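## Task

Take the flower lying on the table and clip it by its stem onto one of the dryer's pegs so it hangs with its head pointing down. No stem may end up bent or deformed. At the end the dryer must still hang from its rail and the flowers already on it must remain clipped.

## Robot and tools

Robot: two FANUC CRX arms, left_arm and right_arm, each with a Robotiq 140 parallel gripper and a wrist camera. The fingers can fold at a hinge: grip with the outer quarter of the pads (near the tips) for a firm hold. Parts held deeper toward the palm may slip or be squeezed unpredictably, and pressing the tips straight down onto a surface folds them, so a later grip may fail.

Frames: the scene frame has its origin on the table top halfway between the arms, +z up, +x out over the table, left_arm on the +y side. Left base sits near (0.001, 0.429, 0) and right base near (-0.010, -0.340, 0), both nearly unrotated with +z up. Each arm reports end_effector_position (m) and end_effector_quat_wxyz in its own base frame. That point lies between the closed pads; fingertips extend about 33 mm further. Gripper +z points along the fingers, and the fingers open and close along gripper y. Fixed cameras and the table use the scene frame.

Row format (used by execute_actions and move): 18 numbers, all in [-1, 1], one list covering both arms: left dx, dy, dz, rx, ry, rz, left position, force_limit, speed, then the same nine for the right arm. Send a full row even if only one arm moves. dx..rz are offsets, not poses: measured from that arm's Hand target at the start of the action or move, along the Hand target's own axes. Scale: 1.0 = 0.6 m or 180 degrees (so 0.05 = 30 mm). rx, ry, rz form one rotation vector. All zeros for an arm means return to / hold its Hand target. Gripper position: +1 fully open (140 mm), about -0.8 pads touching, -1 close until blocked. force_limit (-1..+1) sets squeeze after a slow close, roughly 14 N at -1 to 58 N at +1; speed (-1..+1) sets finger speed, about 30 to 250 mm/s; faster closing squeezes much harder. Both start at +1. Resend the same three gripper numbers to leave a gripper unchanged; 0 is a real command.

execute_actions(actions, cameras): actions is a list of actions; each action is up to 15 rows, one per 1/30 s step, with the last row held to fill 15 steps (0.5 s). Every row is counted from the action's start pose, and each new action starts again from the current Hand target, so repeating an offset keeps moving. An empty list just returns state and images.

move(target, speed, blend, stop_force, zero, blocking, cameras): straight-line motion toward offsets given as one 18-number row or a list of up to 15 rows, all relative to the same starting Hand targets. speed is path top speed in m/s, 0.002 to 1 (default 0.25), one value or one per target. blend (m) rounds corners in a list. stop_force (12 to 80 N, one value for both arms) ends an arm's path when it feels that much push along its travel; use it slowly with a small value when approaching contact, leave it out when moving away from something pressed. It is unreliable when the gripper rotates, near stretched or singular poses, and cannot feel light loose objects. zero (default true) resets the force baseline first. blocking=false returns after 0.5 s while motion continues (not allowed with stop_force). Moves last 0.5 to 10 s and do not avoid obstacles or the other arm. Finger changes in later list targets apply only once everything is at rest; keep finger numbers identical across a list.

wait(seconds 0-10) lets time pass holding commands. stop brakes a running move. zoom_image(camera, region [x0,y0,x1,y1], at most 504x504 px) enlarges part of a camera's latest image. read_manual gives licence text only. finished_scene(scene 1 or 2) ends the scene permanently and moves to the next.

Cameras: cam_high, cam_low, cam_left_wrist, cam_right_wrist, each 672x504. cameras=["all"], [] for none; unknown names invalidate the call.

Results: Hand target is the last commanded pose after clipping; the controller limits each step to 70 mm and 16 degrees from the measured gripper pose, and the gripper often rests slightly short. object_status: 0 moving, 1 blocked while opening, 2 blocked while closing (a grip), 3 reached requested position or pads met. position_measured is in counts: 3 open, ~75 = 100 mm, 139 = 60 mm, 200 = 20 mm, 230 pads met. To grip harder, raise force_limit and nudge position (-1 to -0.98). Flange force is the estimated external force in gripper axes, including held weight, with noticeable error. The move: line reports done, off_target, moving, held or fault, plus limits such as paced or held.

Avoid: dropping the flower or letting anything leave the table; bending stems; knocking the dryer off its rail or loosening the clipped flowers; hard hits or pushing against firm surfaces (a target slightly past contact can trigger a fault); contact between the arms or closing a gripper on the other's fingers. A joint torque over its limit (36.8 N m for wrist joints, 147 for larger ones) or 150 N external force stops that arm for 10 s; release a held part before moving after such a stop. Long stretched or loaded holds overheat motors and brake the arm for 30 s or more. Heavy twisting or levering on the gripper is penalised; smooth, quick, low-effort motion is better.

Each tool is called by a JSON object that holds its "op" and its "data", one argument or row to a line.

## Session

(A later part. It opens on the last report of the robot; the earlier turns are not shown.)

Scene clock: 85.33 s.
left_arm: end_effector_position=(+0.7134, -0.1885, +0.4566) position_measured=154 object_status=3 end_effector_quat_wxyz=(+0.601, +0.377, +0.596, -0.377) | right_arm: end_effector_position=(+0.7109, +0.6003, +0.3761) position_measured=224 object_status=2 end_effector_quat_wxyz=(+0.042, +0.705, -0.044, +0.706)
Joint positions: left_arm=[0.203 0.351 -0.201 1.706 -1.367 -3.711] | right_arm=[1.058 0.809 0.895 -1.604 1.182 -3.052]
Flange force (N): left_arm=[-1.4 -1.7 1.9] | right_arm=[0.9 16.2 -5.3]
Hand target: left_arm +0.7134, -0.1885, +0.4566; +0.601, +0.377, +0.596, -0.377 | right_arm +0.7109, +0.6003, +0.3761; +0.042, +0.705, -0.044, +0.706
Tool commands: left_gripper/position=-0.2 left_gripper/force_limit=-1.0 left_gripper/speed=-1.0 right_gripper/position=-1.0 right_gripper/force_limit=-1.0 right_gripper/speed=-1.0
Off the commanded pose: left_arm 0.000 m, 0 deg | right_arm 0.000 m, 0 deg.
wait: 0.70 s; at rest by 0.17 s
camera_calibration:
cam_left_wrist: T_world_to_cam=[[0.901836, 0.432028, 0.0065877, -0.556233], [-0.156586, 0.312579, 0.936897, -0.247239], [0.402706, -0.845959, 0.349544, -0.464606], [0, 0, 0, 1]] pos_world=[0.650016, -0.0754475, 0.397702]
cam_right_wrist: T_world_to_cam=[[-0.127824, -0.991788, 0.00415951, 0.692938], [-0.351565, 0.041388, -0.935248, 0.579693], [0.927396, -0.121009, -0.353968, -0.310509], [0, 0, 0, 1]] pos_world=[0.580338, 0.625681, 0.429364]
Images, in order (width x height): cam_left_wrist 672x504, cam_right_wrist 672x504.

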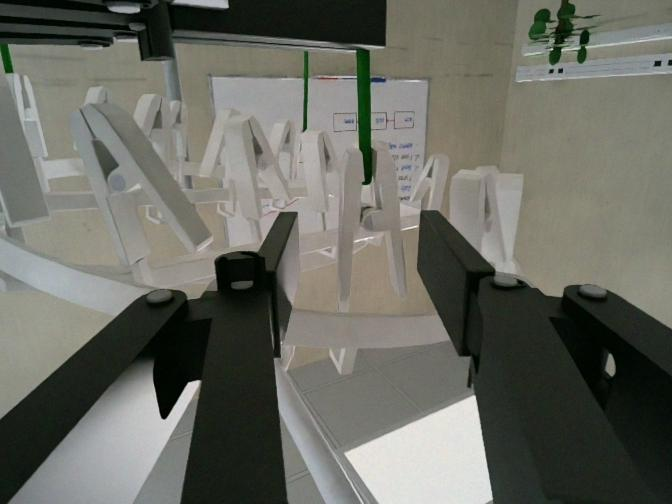

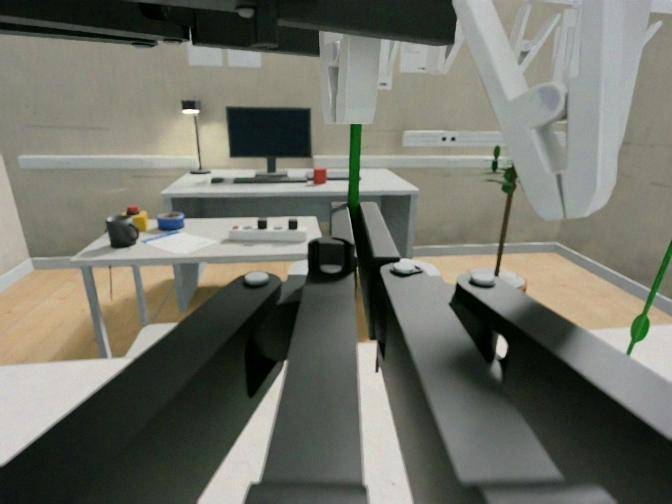

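{"op": "move", "data": {
  "target": [0,0,0,0,0,0,-0.2,-1,-1,0,0,0,0,0,0,-0.4,-1,-1],
  "cameras": ["cam_left_wrist","cam_right_wrist","cam_high"]
}}

{"op": "zoom_image", "data": {
  "camera": "cam_right_wrist",
  "region": [200, 0, 672, 400]
}}

Scene clock: 87.00 s.
left_arm: end_effector_position=(+0.7134, -0.1885, +0.4566) position_measured=154 object_status=3 end_effector_quat_wxyz=(+0.601, +0.377, +0.596, -0.377) | right_arm: end_effector_position=(+0.7109, +0.6003, +0.3761) position_measured=179 object_status=0 end_effector_quat_wxyz=(+0.042, +0.705, -0.044, +0.706)
Joint positions: left_arm=[0.203 0.351 -0.201 1.706 -1.367 -3.711] | right_arm=[1.058 0.809 0.895 -1.604 1.182 -3.052]
Flange force (N): left_arm=[-1.2 -1.5 2.1] | right_arm=[0.6 15.6 -5.0]
Hand target: left_arm +0.7134, -0.1885, +0.4566; +0.601, +0.377, +0.596, -0.377 | right_arm +0.7109, +0.6003, +0.3761; +0.042, +0.705, -0.044, +0.706
Off the commanded pose: left_arm 0.000 m, 0 deg | right_arm 0.000 m, 0 deg.
move: done
camera_calibration:
cam_left_wrist: T_world_to_cam=[[0.901836, 0.432028, 0.0065877, -0.556233], [-0.156586, 0.312579, 0.936897, -0.247239], [0.402706, -0.845959, 0.349544, -0.464606], [0, 0, 0, 1]] pos_world=[0.650016, -0.0754475, 0.397702]
cam_right_wrist: T_world_to_cam=[[-0.127824, -0.991788, 0.00415951, 0.693038], [-0.351565, 0.041388, -0.935248, 0.579595], [0.927396, -0.121009, -0.353968, -0.310533], [0, 0, 0, 1]] pos_world=[0.580338, 0.625781, 0.429264]
Images, in order (width x height): cam_high 672x504, cam_left_wrist 672x504, cam_right_wrist 672x504.

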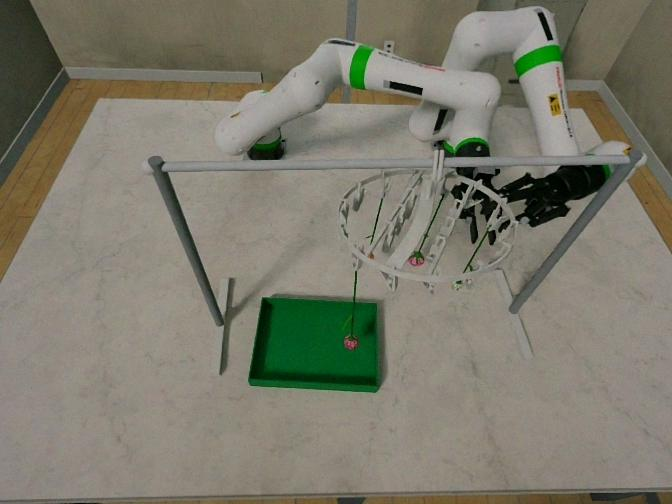

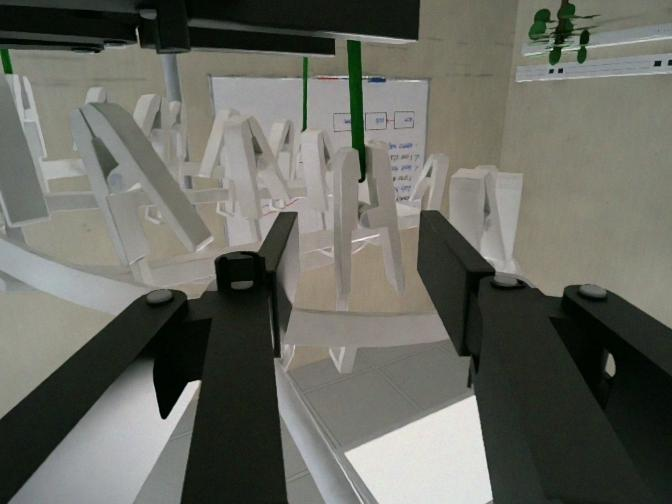

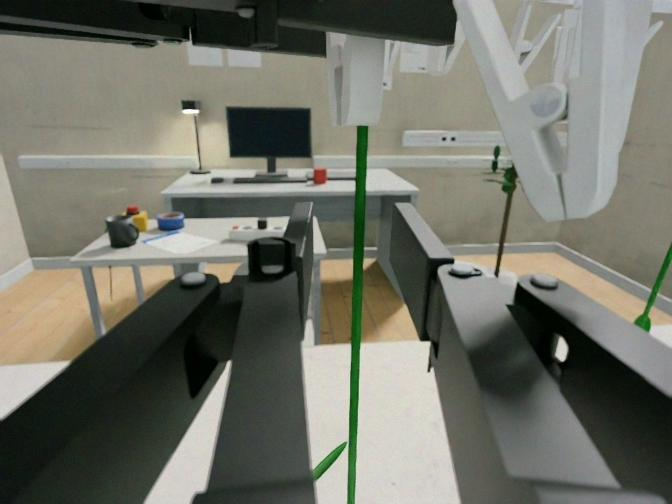

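Scaled by 1.068.

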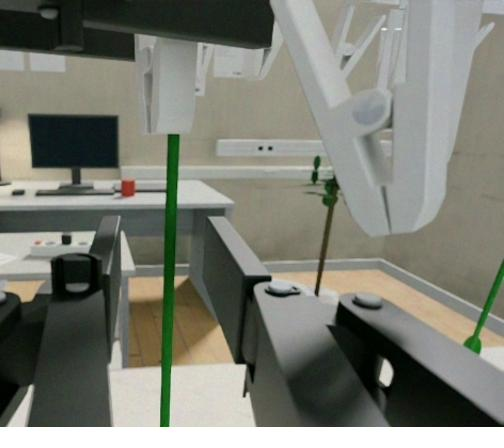

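{"op": "move", "data": {
  "target": [0,0,-0.15,0,0,0,-0.2,-1,-1,-0.02,0,-0.17,0,0,0,-0.4,-1,-1],
  "speed": 0.1,
  "cameras": ["all"]
}}

{"op": "zoom_image", "data": {
  "camera": "cam_low",
  "region": [350, 20, 620, 300]
}}

Scene clock: 88.43 s.
left_arm: end_effector_position=(+0.6884, -0.1364, +0.4563) position_measured=154 object_status=3 end_effector_quat_wxyz=(+0.601, +0.377, +0.596, -0.377) | right_arm: end_effector_position=(+0.6570, +0.6069, +0.3697) position_measured=179 object_status=3 end_effector_quat_wxyz=(+0.042, +0.705, -0.044, +0.706)
Joint positions: left_arm=[0.316 0.328 -0.232 1.646 -1.463 -3.711] | right_arm=[1.133 0.761 0.801 -1.582 1.255 -3.103]
Flange force (N): left_arm=[-1.7 -0.9 2.5] | right_arm=[1.0 13.9 -4.2]
Hand target: left_arm +0.6884, -0.1364, +0.4563; +0.601, +0.377, +0.596, -0.377 (not the last commanded pose) | right_arm +0.6570, +0.6070, +0.3696; +0.042, +0.705, -0.044, +0.706 (not the last commanded pose)
Off the commanded pose: left_arm 0.032 m, 0 deg | right_arm 0.048 m, 0 deg.
move: held (right_arm; a check stopped the path), off_target (left_arm; braked when a check withheld steps of right_arm); limits=held
pose unreachable (right arm): on one or more control steps of this call, first in action 0 (counted from 0), this arm could not follow its commanded pose, so it was not sent that pose on those steps. It may still have moved: this result reports where it is.
cause: moving toward the commanded pose would bring a part of the arm too close to another arm (a part of this arm just beyond joint 4 (forearm roll) and a part of the left arm just beyond its joint 2 (shoulder), along the way the arms are being sent, or toward where that arm still pushes).
camera_calibration:
cam_left_wrist: T_world_to_cam=[[0.901867, 0.431964, 0.00651748, -0.556232], [-0.156492, 0.312592, 0.936908, -0.267081], [0.402673, -0.845987, 0.349515, -0.410417], [0, 0, 0, 1]] pos_world=[0.625116, -0.0234476, 0.397302]
cam_right_wrist: T_world_to_cam=[[-0.127921, -0.991776, 0.0041822, 0.692754], [-0.351472, 0.0413895, -0.935283, 0.554352], [0.927418, -0.121112, -0.353876, -0.261998], [0, 0, 0, 1]] pos_world=[0.526438, 0.632381, 0.422864]

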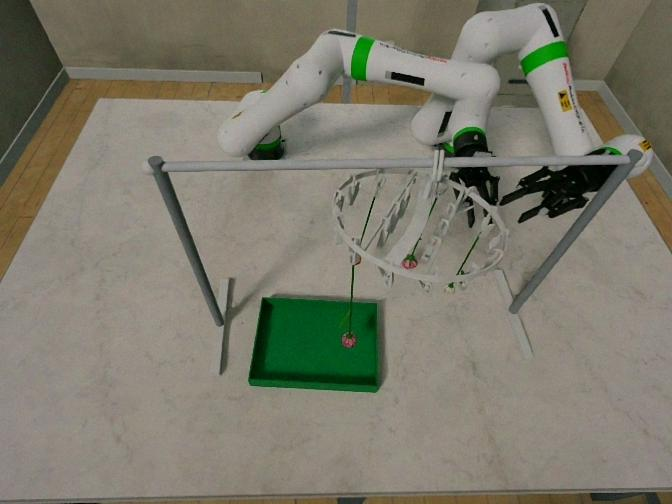

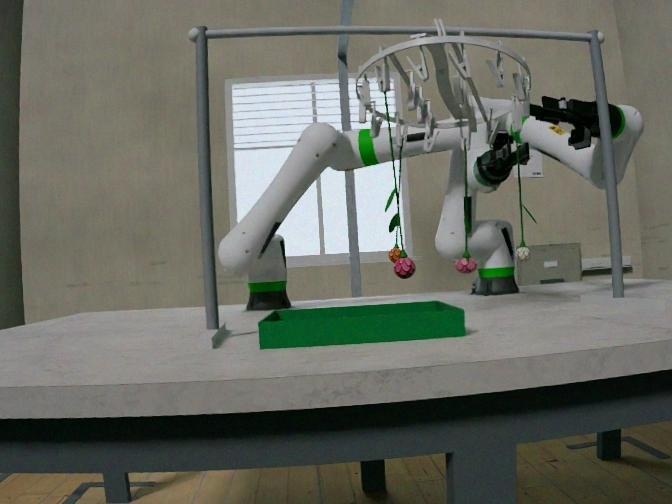

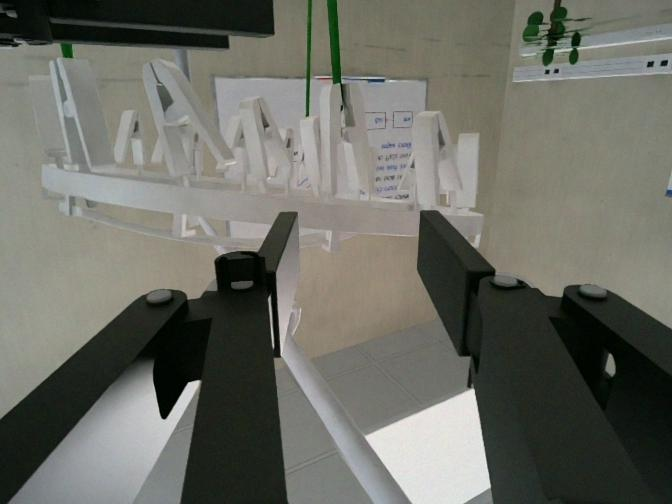

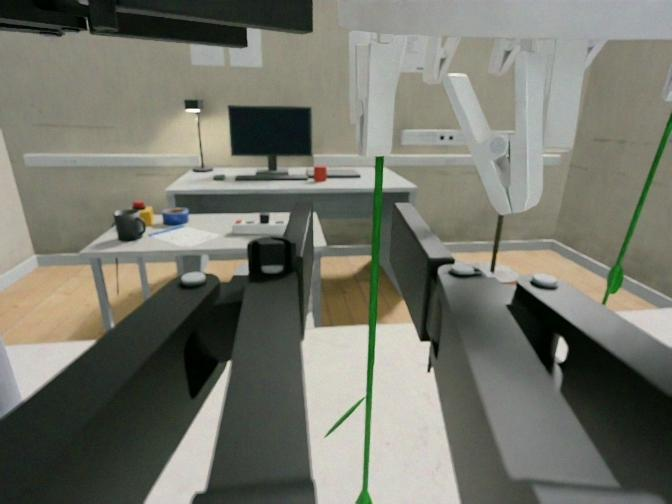

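Scaled by 1.800.

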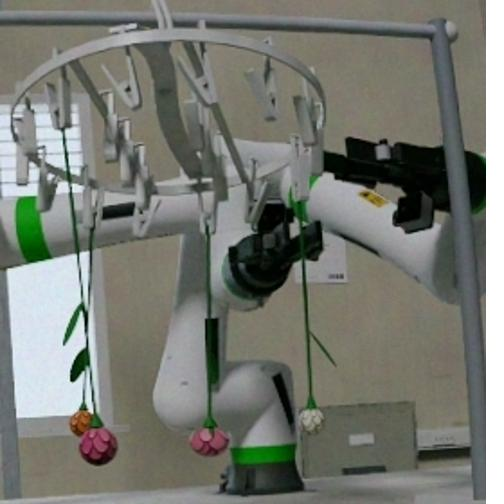

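{"op": "move", "data": {
  "target": [
    [0,0,0,0,0,0,-0.2,-1,-1,-0.1,0,0,0,0,0,-0.4,-1,-1],
    [0,0,-0.07,0,0,0,-0.2,-1,-1,-0.1,0.015,-0.094,0.153,0,0,-0.4,-1,-1]
  ],
  "speed": [0.08,0.1],
  "cameras": ["all"]
}}

Scene clock: 92.60 s.
left_arm: end_effector_position=(+0.6702, -0.0985, +0.4560) position_measured=154 object_status=3 end_effector_quat_wxyz=(+0.601, +0.377, +0.596, -0.377) | right_arm: end_effector_position=(+0.6000, +0.6050, +0.3095) position_measured=179 object_status=3 end_effector_quat_wxyz=(-0.127, +0.695, +0.125, +0.697)
Joint positions: left_arm=[0.401 0.321 -0.243 1.6 -1.535 -3.71] | right_arm=[1.134 0.44 0.135 -1.271 0.823 -3.567]
Flange force (N): left_arm=[-1.7 -0.6 2.2] | right_arm=[3.2 7.4 -6.1]
Hand target: left_arm +0.6702, -0.0985, +0.4560; +0.601, +0.377, +0.596, -0.377 | right_arm +0.6000, +0.6051, +0.3095; -0.127, +0.695, +0.125, +0.697
Off the commanded pose: left_arm 0.000 m, 0 deg | right_arm 0.000 m, 0 deg.
move: done
camera_calibration:
cam_left_wrist: T_world_to_cam=[[0.901854, 0.431991, 0.00660238, -0.556215], [-0.156573, 0.312553, 0.936907, -0.281538], [0.402672, -0.845987, 0.349516, -0.370955], [0, 0, 0, 1]] pos_world=[0.606916, 0.0144526, 0.397102]
cam_right_wrist: T_world_to_cam=[[0.345152, -0.938532, 0.00520217, 0.36751], [-0.32979, -0.126468, -0.935545, 0.56673], [0.878697, 0.32119, -0.353169, -0.469254], [0, 0, 0, 1]] pos_world=[0.472387, 0.567314, 0.362564]

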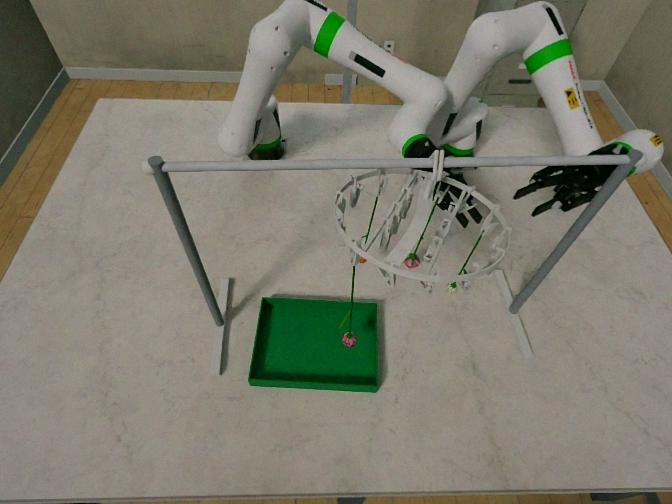

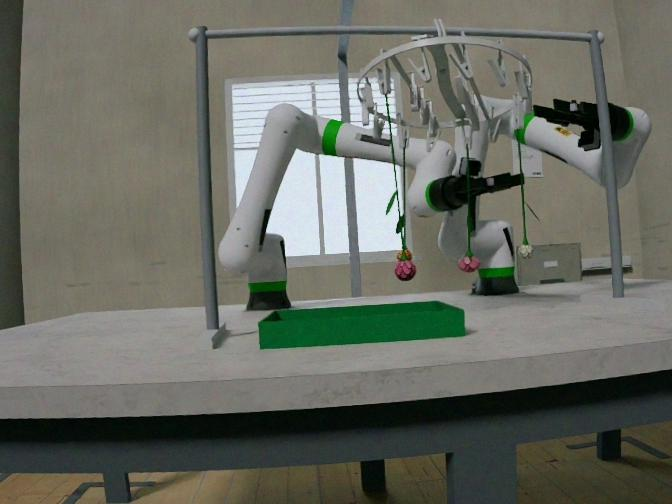

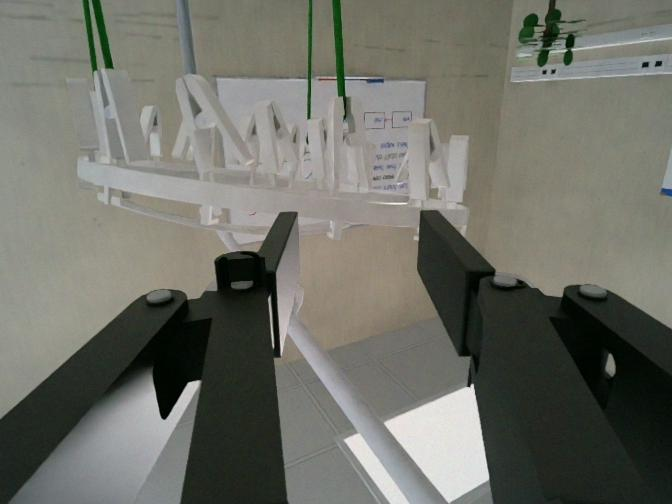

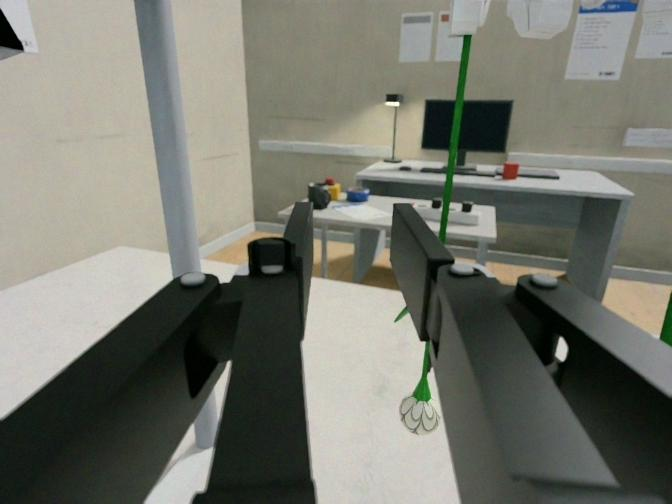

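{"op": "move", "data": {
  "target": [0,0,0,0,0,0,-0.2,-1,-1,0,-0.02,-0.15,0.06,0,0,-0.4,-1,-1],
  "speed": 0.1,
  "cameras": ["all"]
}}

{"op": "zoom_image", "data": {
  "camera": "cam_low",
  "region": [350, 20, 620, 300]
}}

Scene clock: 94.17 s.
left_arm: end_effector_position=(+0.6702, -0.0985, +0.4560) position_measured=154 object_status=3 end_effector_quat_wxyz=(+0.601, +0.377, +0.596, -0.377) | right_arm: end_effector_position=(+0.5115, +0.5848, +0.3093) position_measured=179 object_status=3 end_effector_quat_wxyz=(-0.191, +0.680, +0.190, +0.682)
Joint positions: left_arm=[0.401 0.321 -0.243 1.6 -1.535 -3.71] | right_arm=[1.221 0.236 -0.165 -1.113 0.77 -3.742]
Flange force (N): left_arm=[-1.8 -1.3 2.5] | right_arm=[2.6 5.6 -5.3]
Hand target: left_arm +0.6702, -0.0985, +0.4560; +0.601, +0.377, +0.596, -0.377 | right_arm +0.5115, +0.5847, +0.3093; -0.191, +0.680, +0.190, +0.682
Off the commanded pose: left_arm 0.000 m, 0 deg | right_arm 0.000 m, 0 deg.
move: done
camera_calibration:
cam_left_wrist: T_world_to_cam=[[0.901854, 0.431991, 0.00660238, -0.556215], [-0.156573, 0.312553, 0.936907, -0.281538], [0.402672, -0.845987, 0.349516, -0.370955], [0, 0, 0, 1]] pos_world=[0.606916, 0.0144526, 0.397102]
cam_right_wrist: T_world_to_cam=[[0.515013, -0.857164, 0.00568981, 0.244359], [-0.299841, -0.186365, -0.935609, 0.554534], [0.80303, 0.480144, -0.352993, -0.439307], [0, 0, 0, 1]] pos_world=[0.393201, 0.523732, 0.362364]

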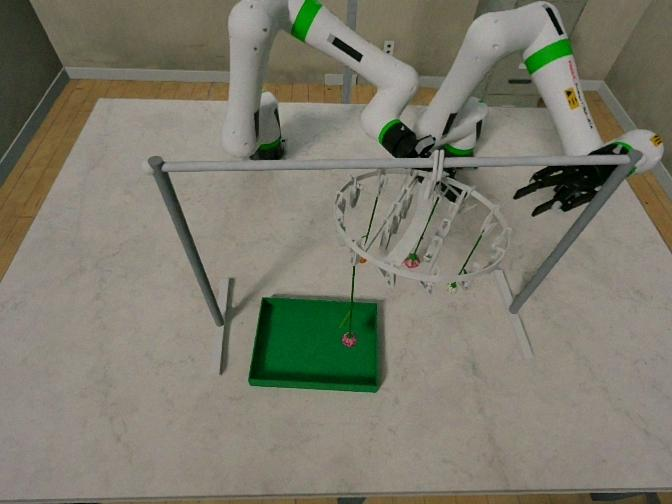

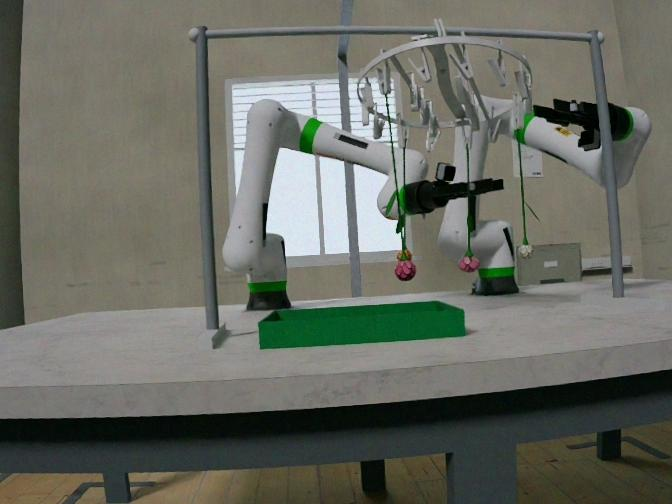

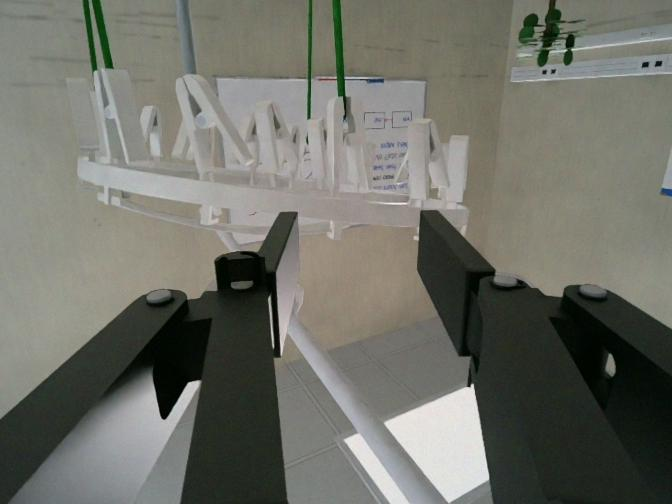

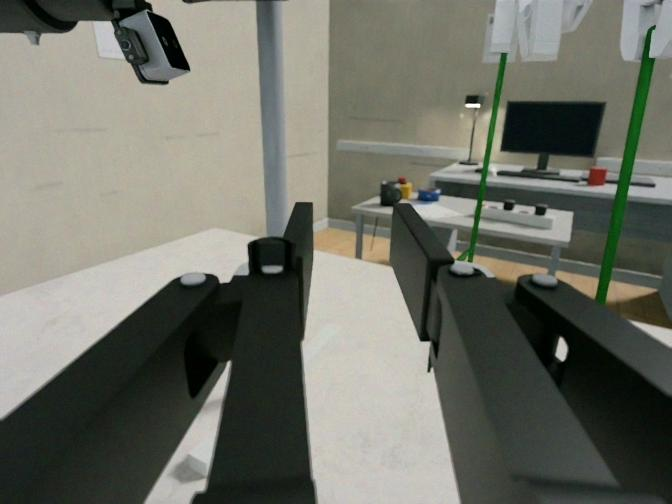

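Scaled by 1.800.

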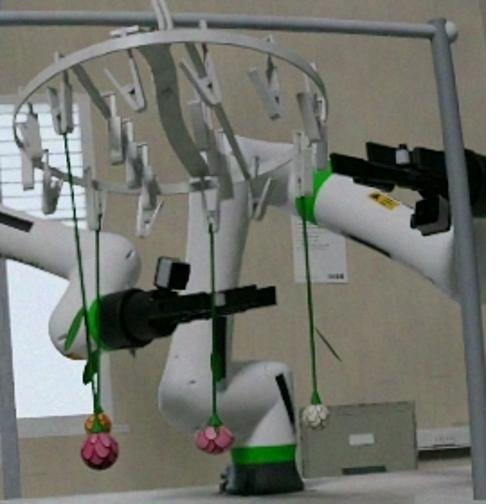

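{"op": "finished_scene", "data": {
  "scene": 1
}}

The scene is finished: the task was done.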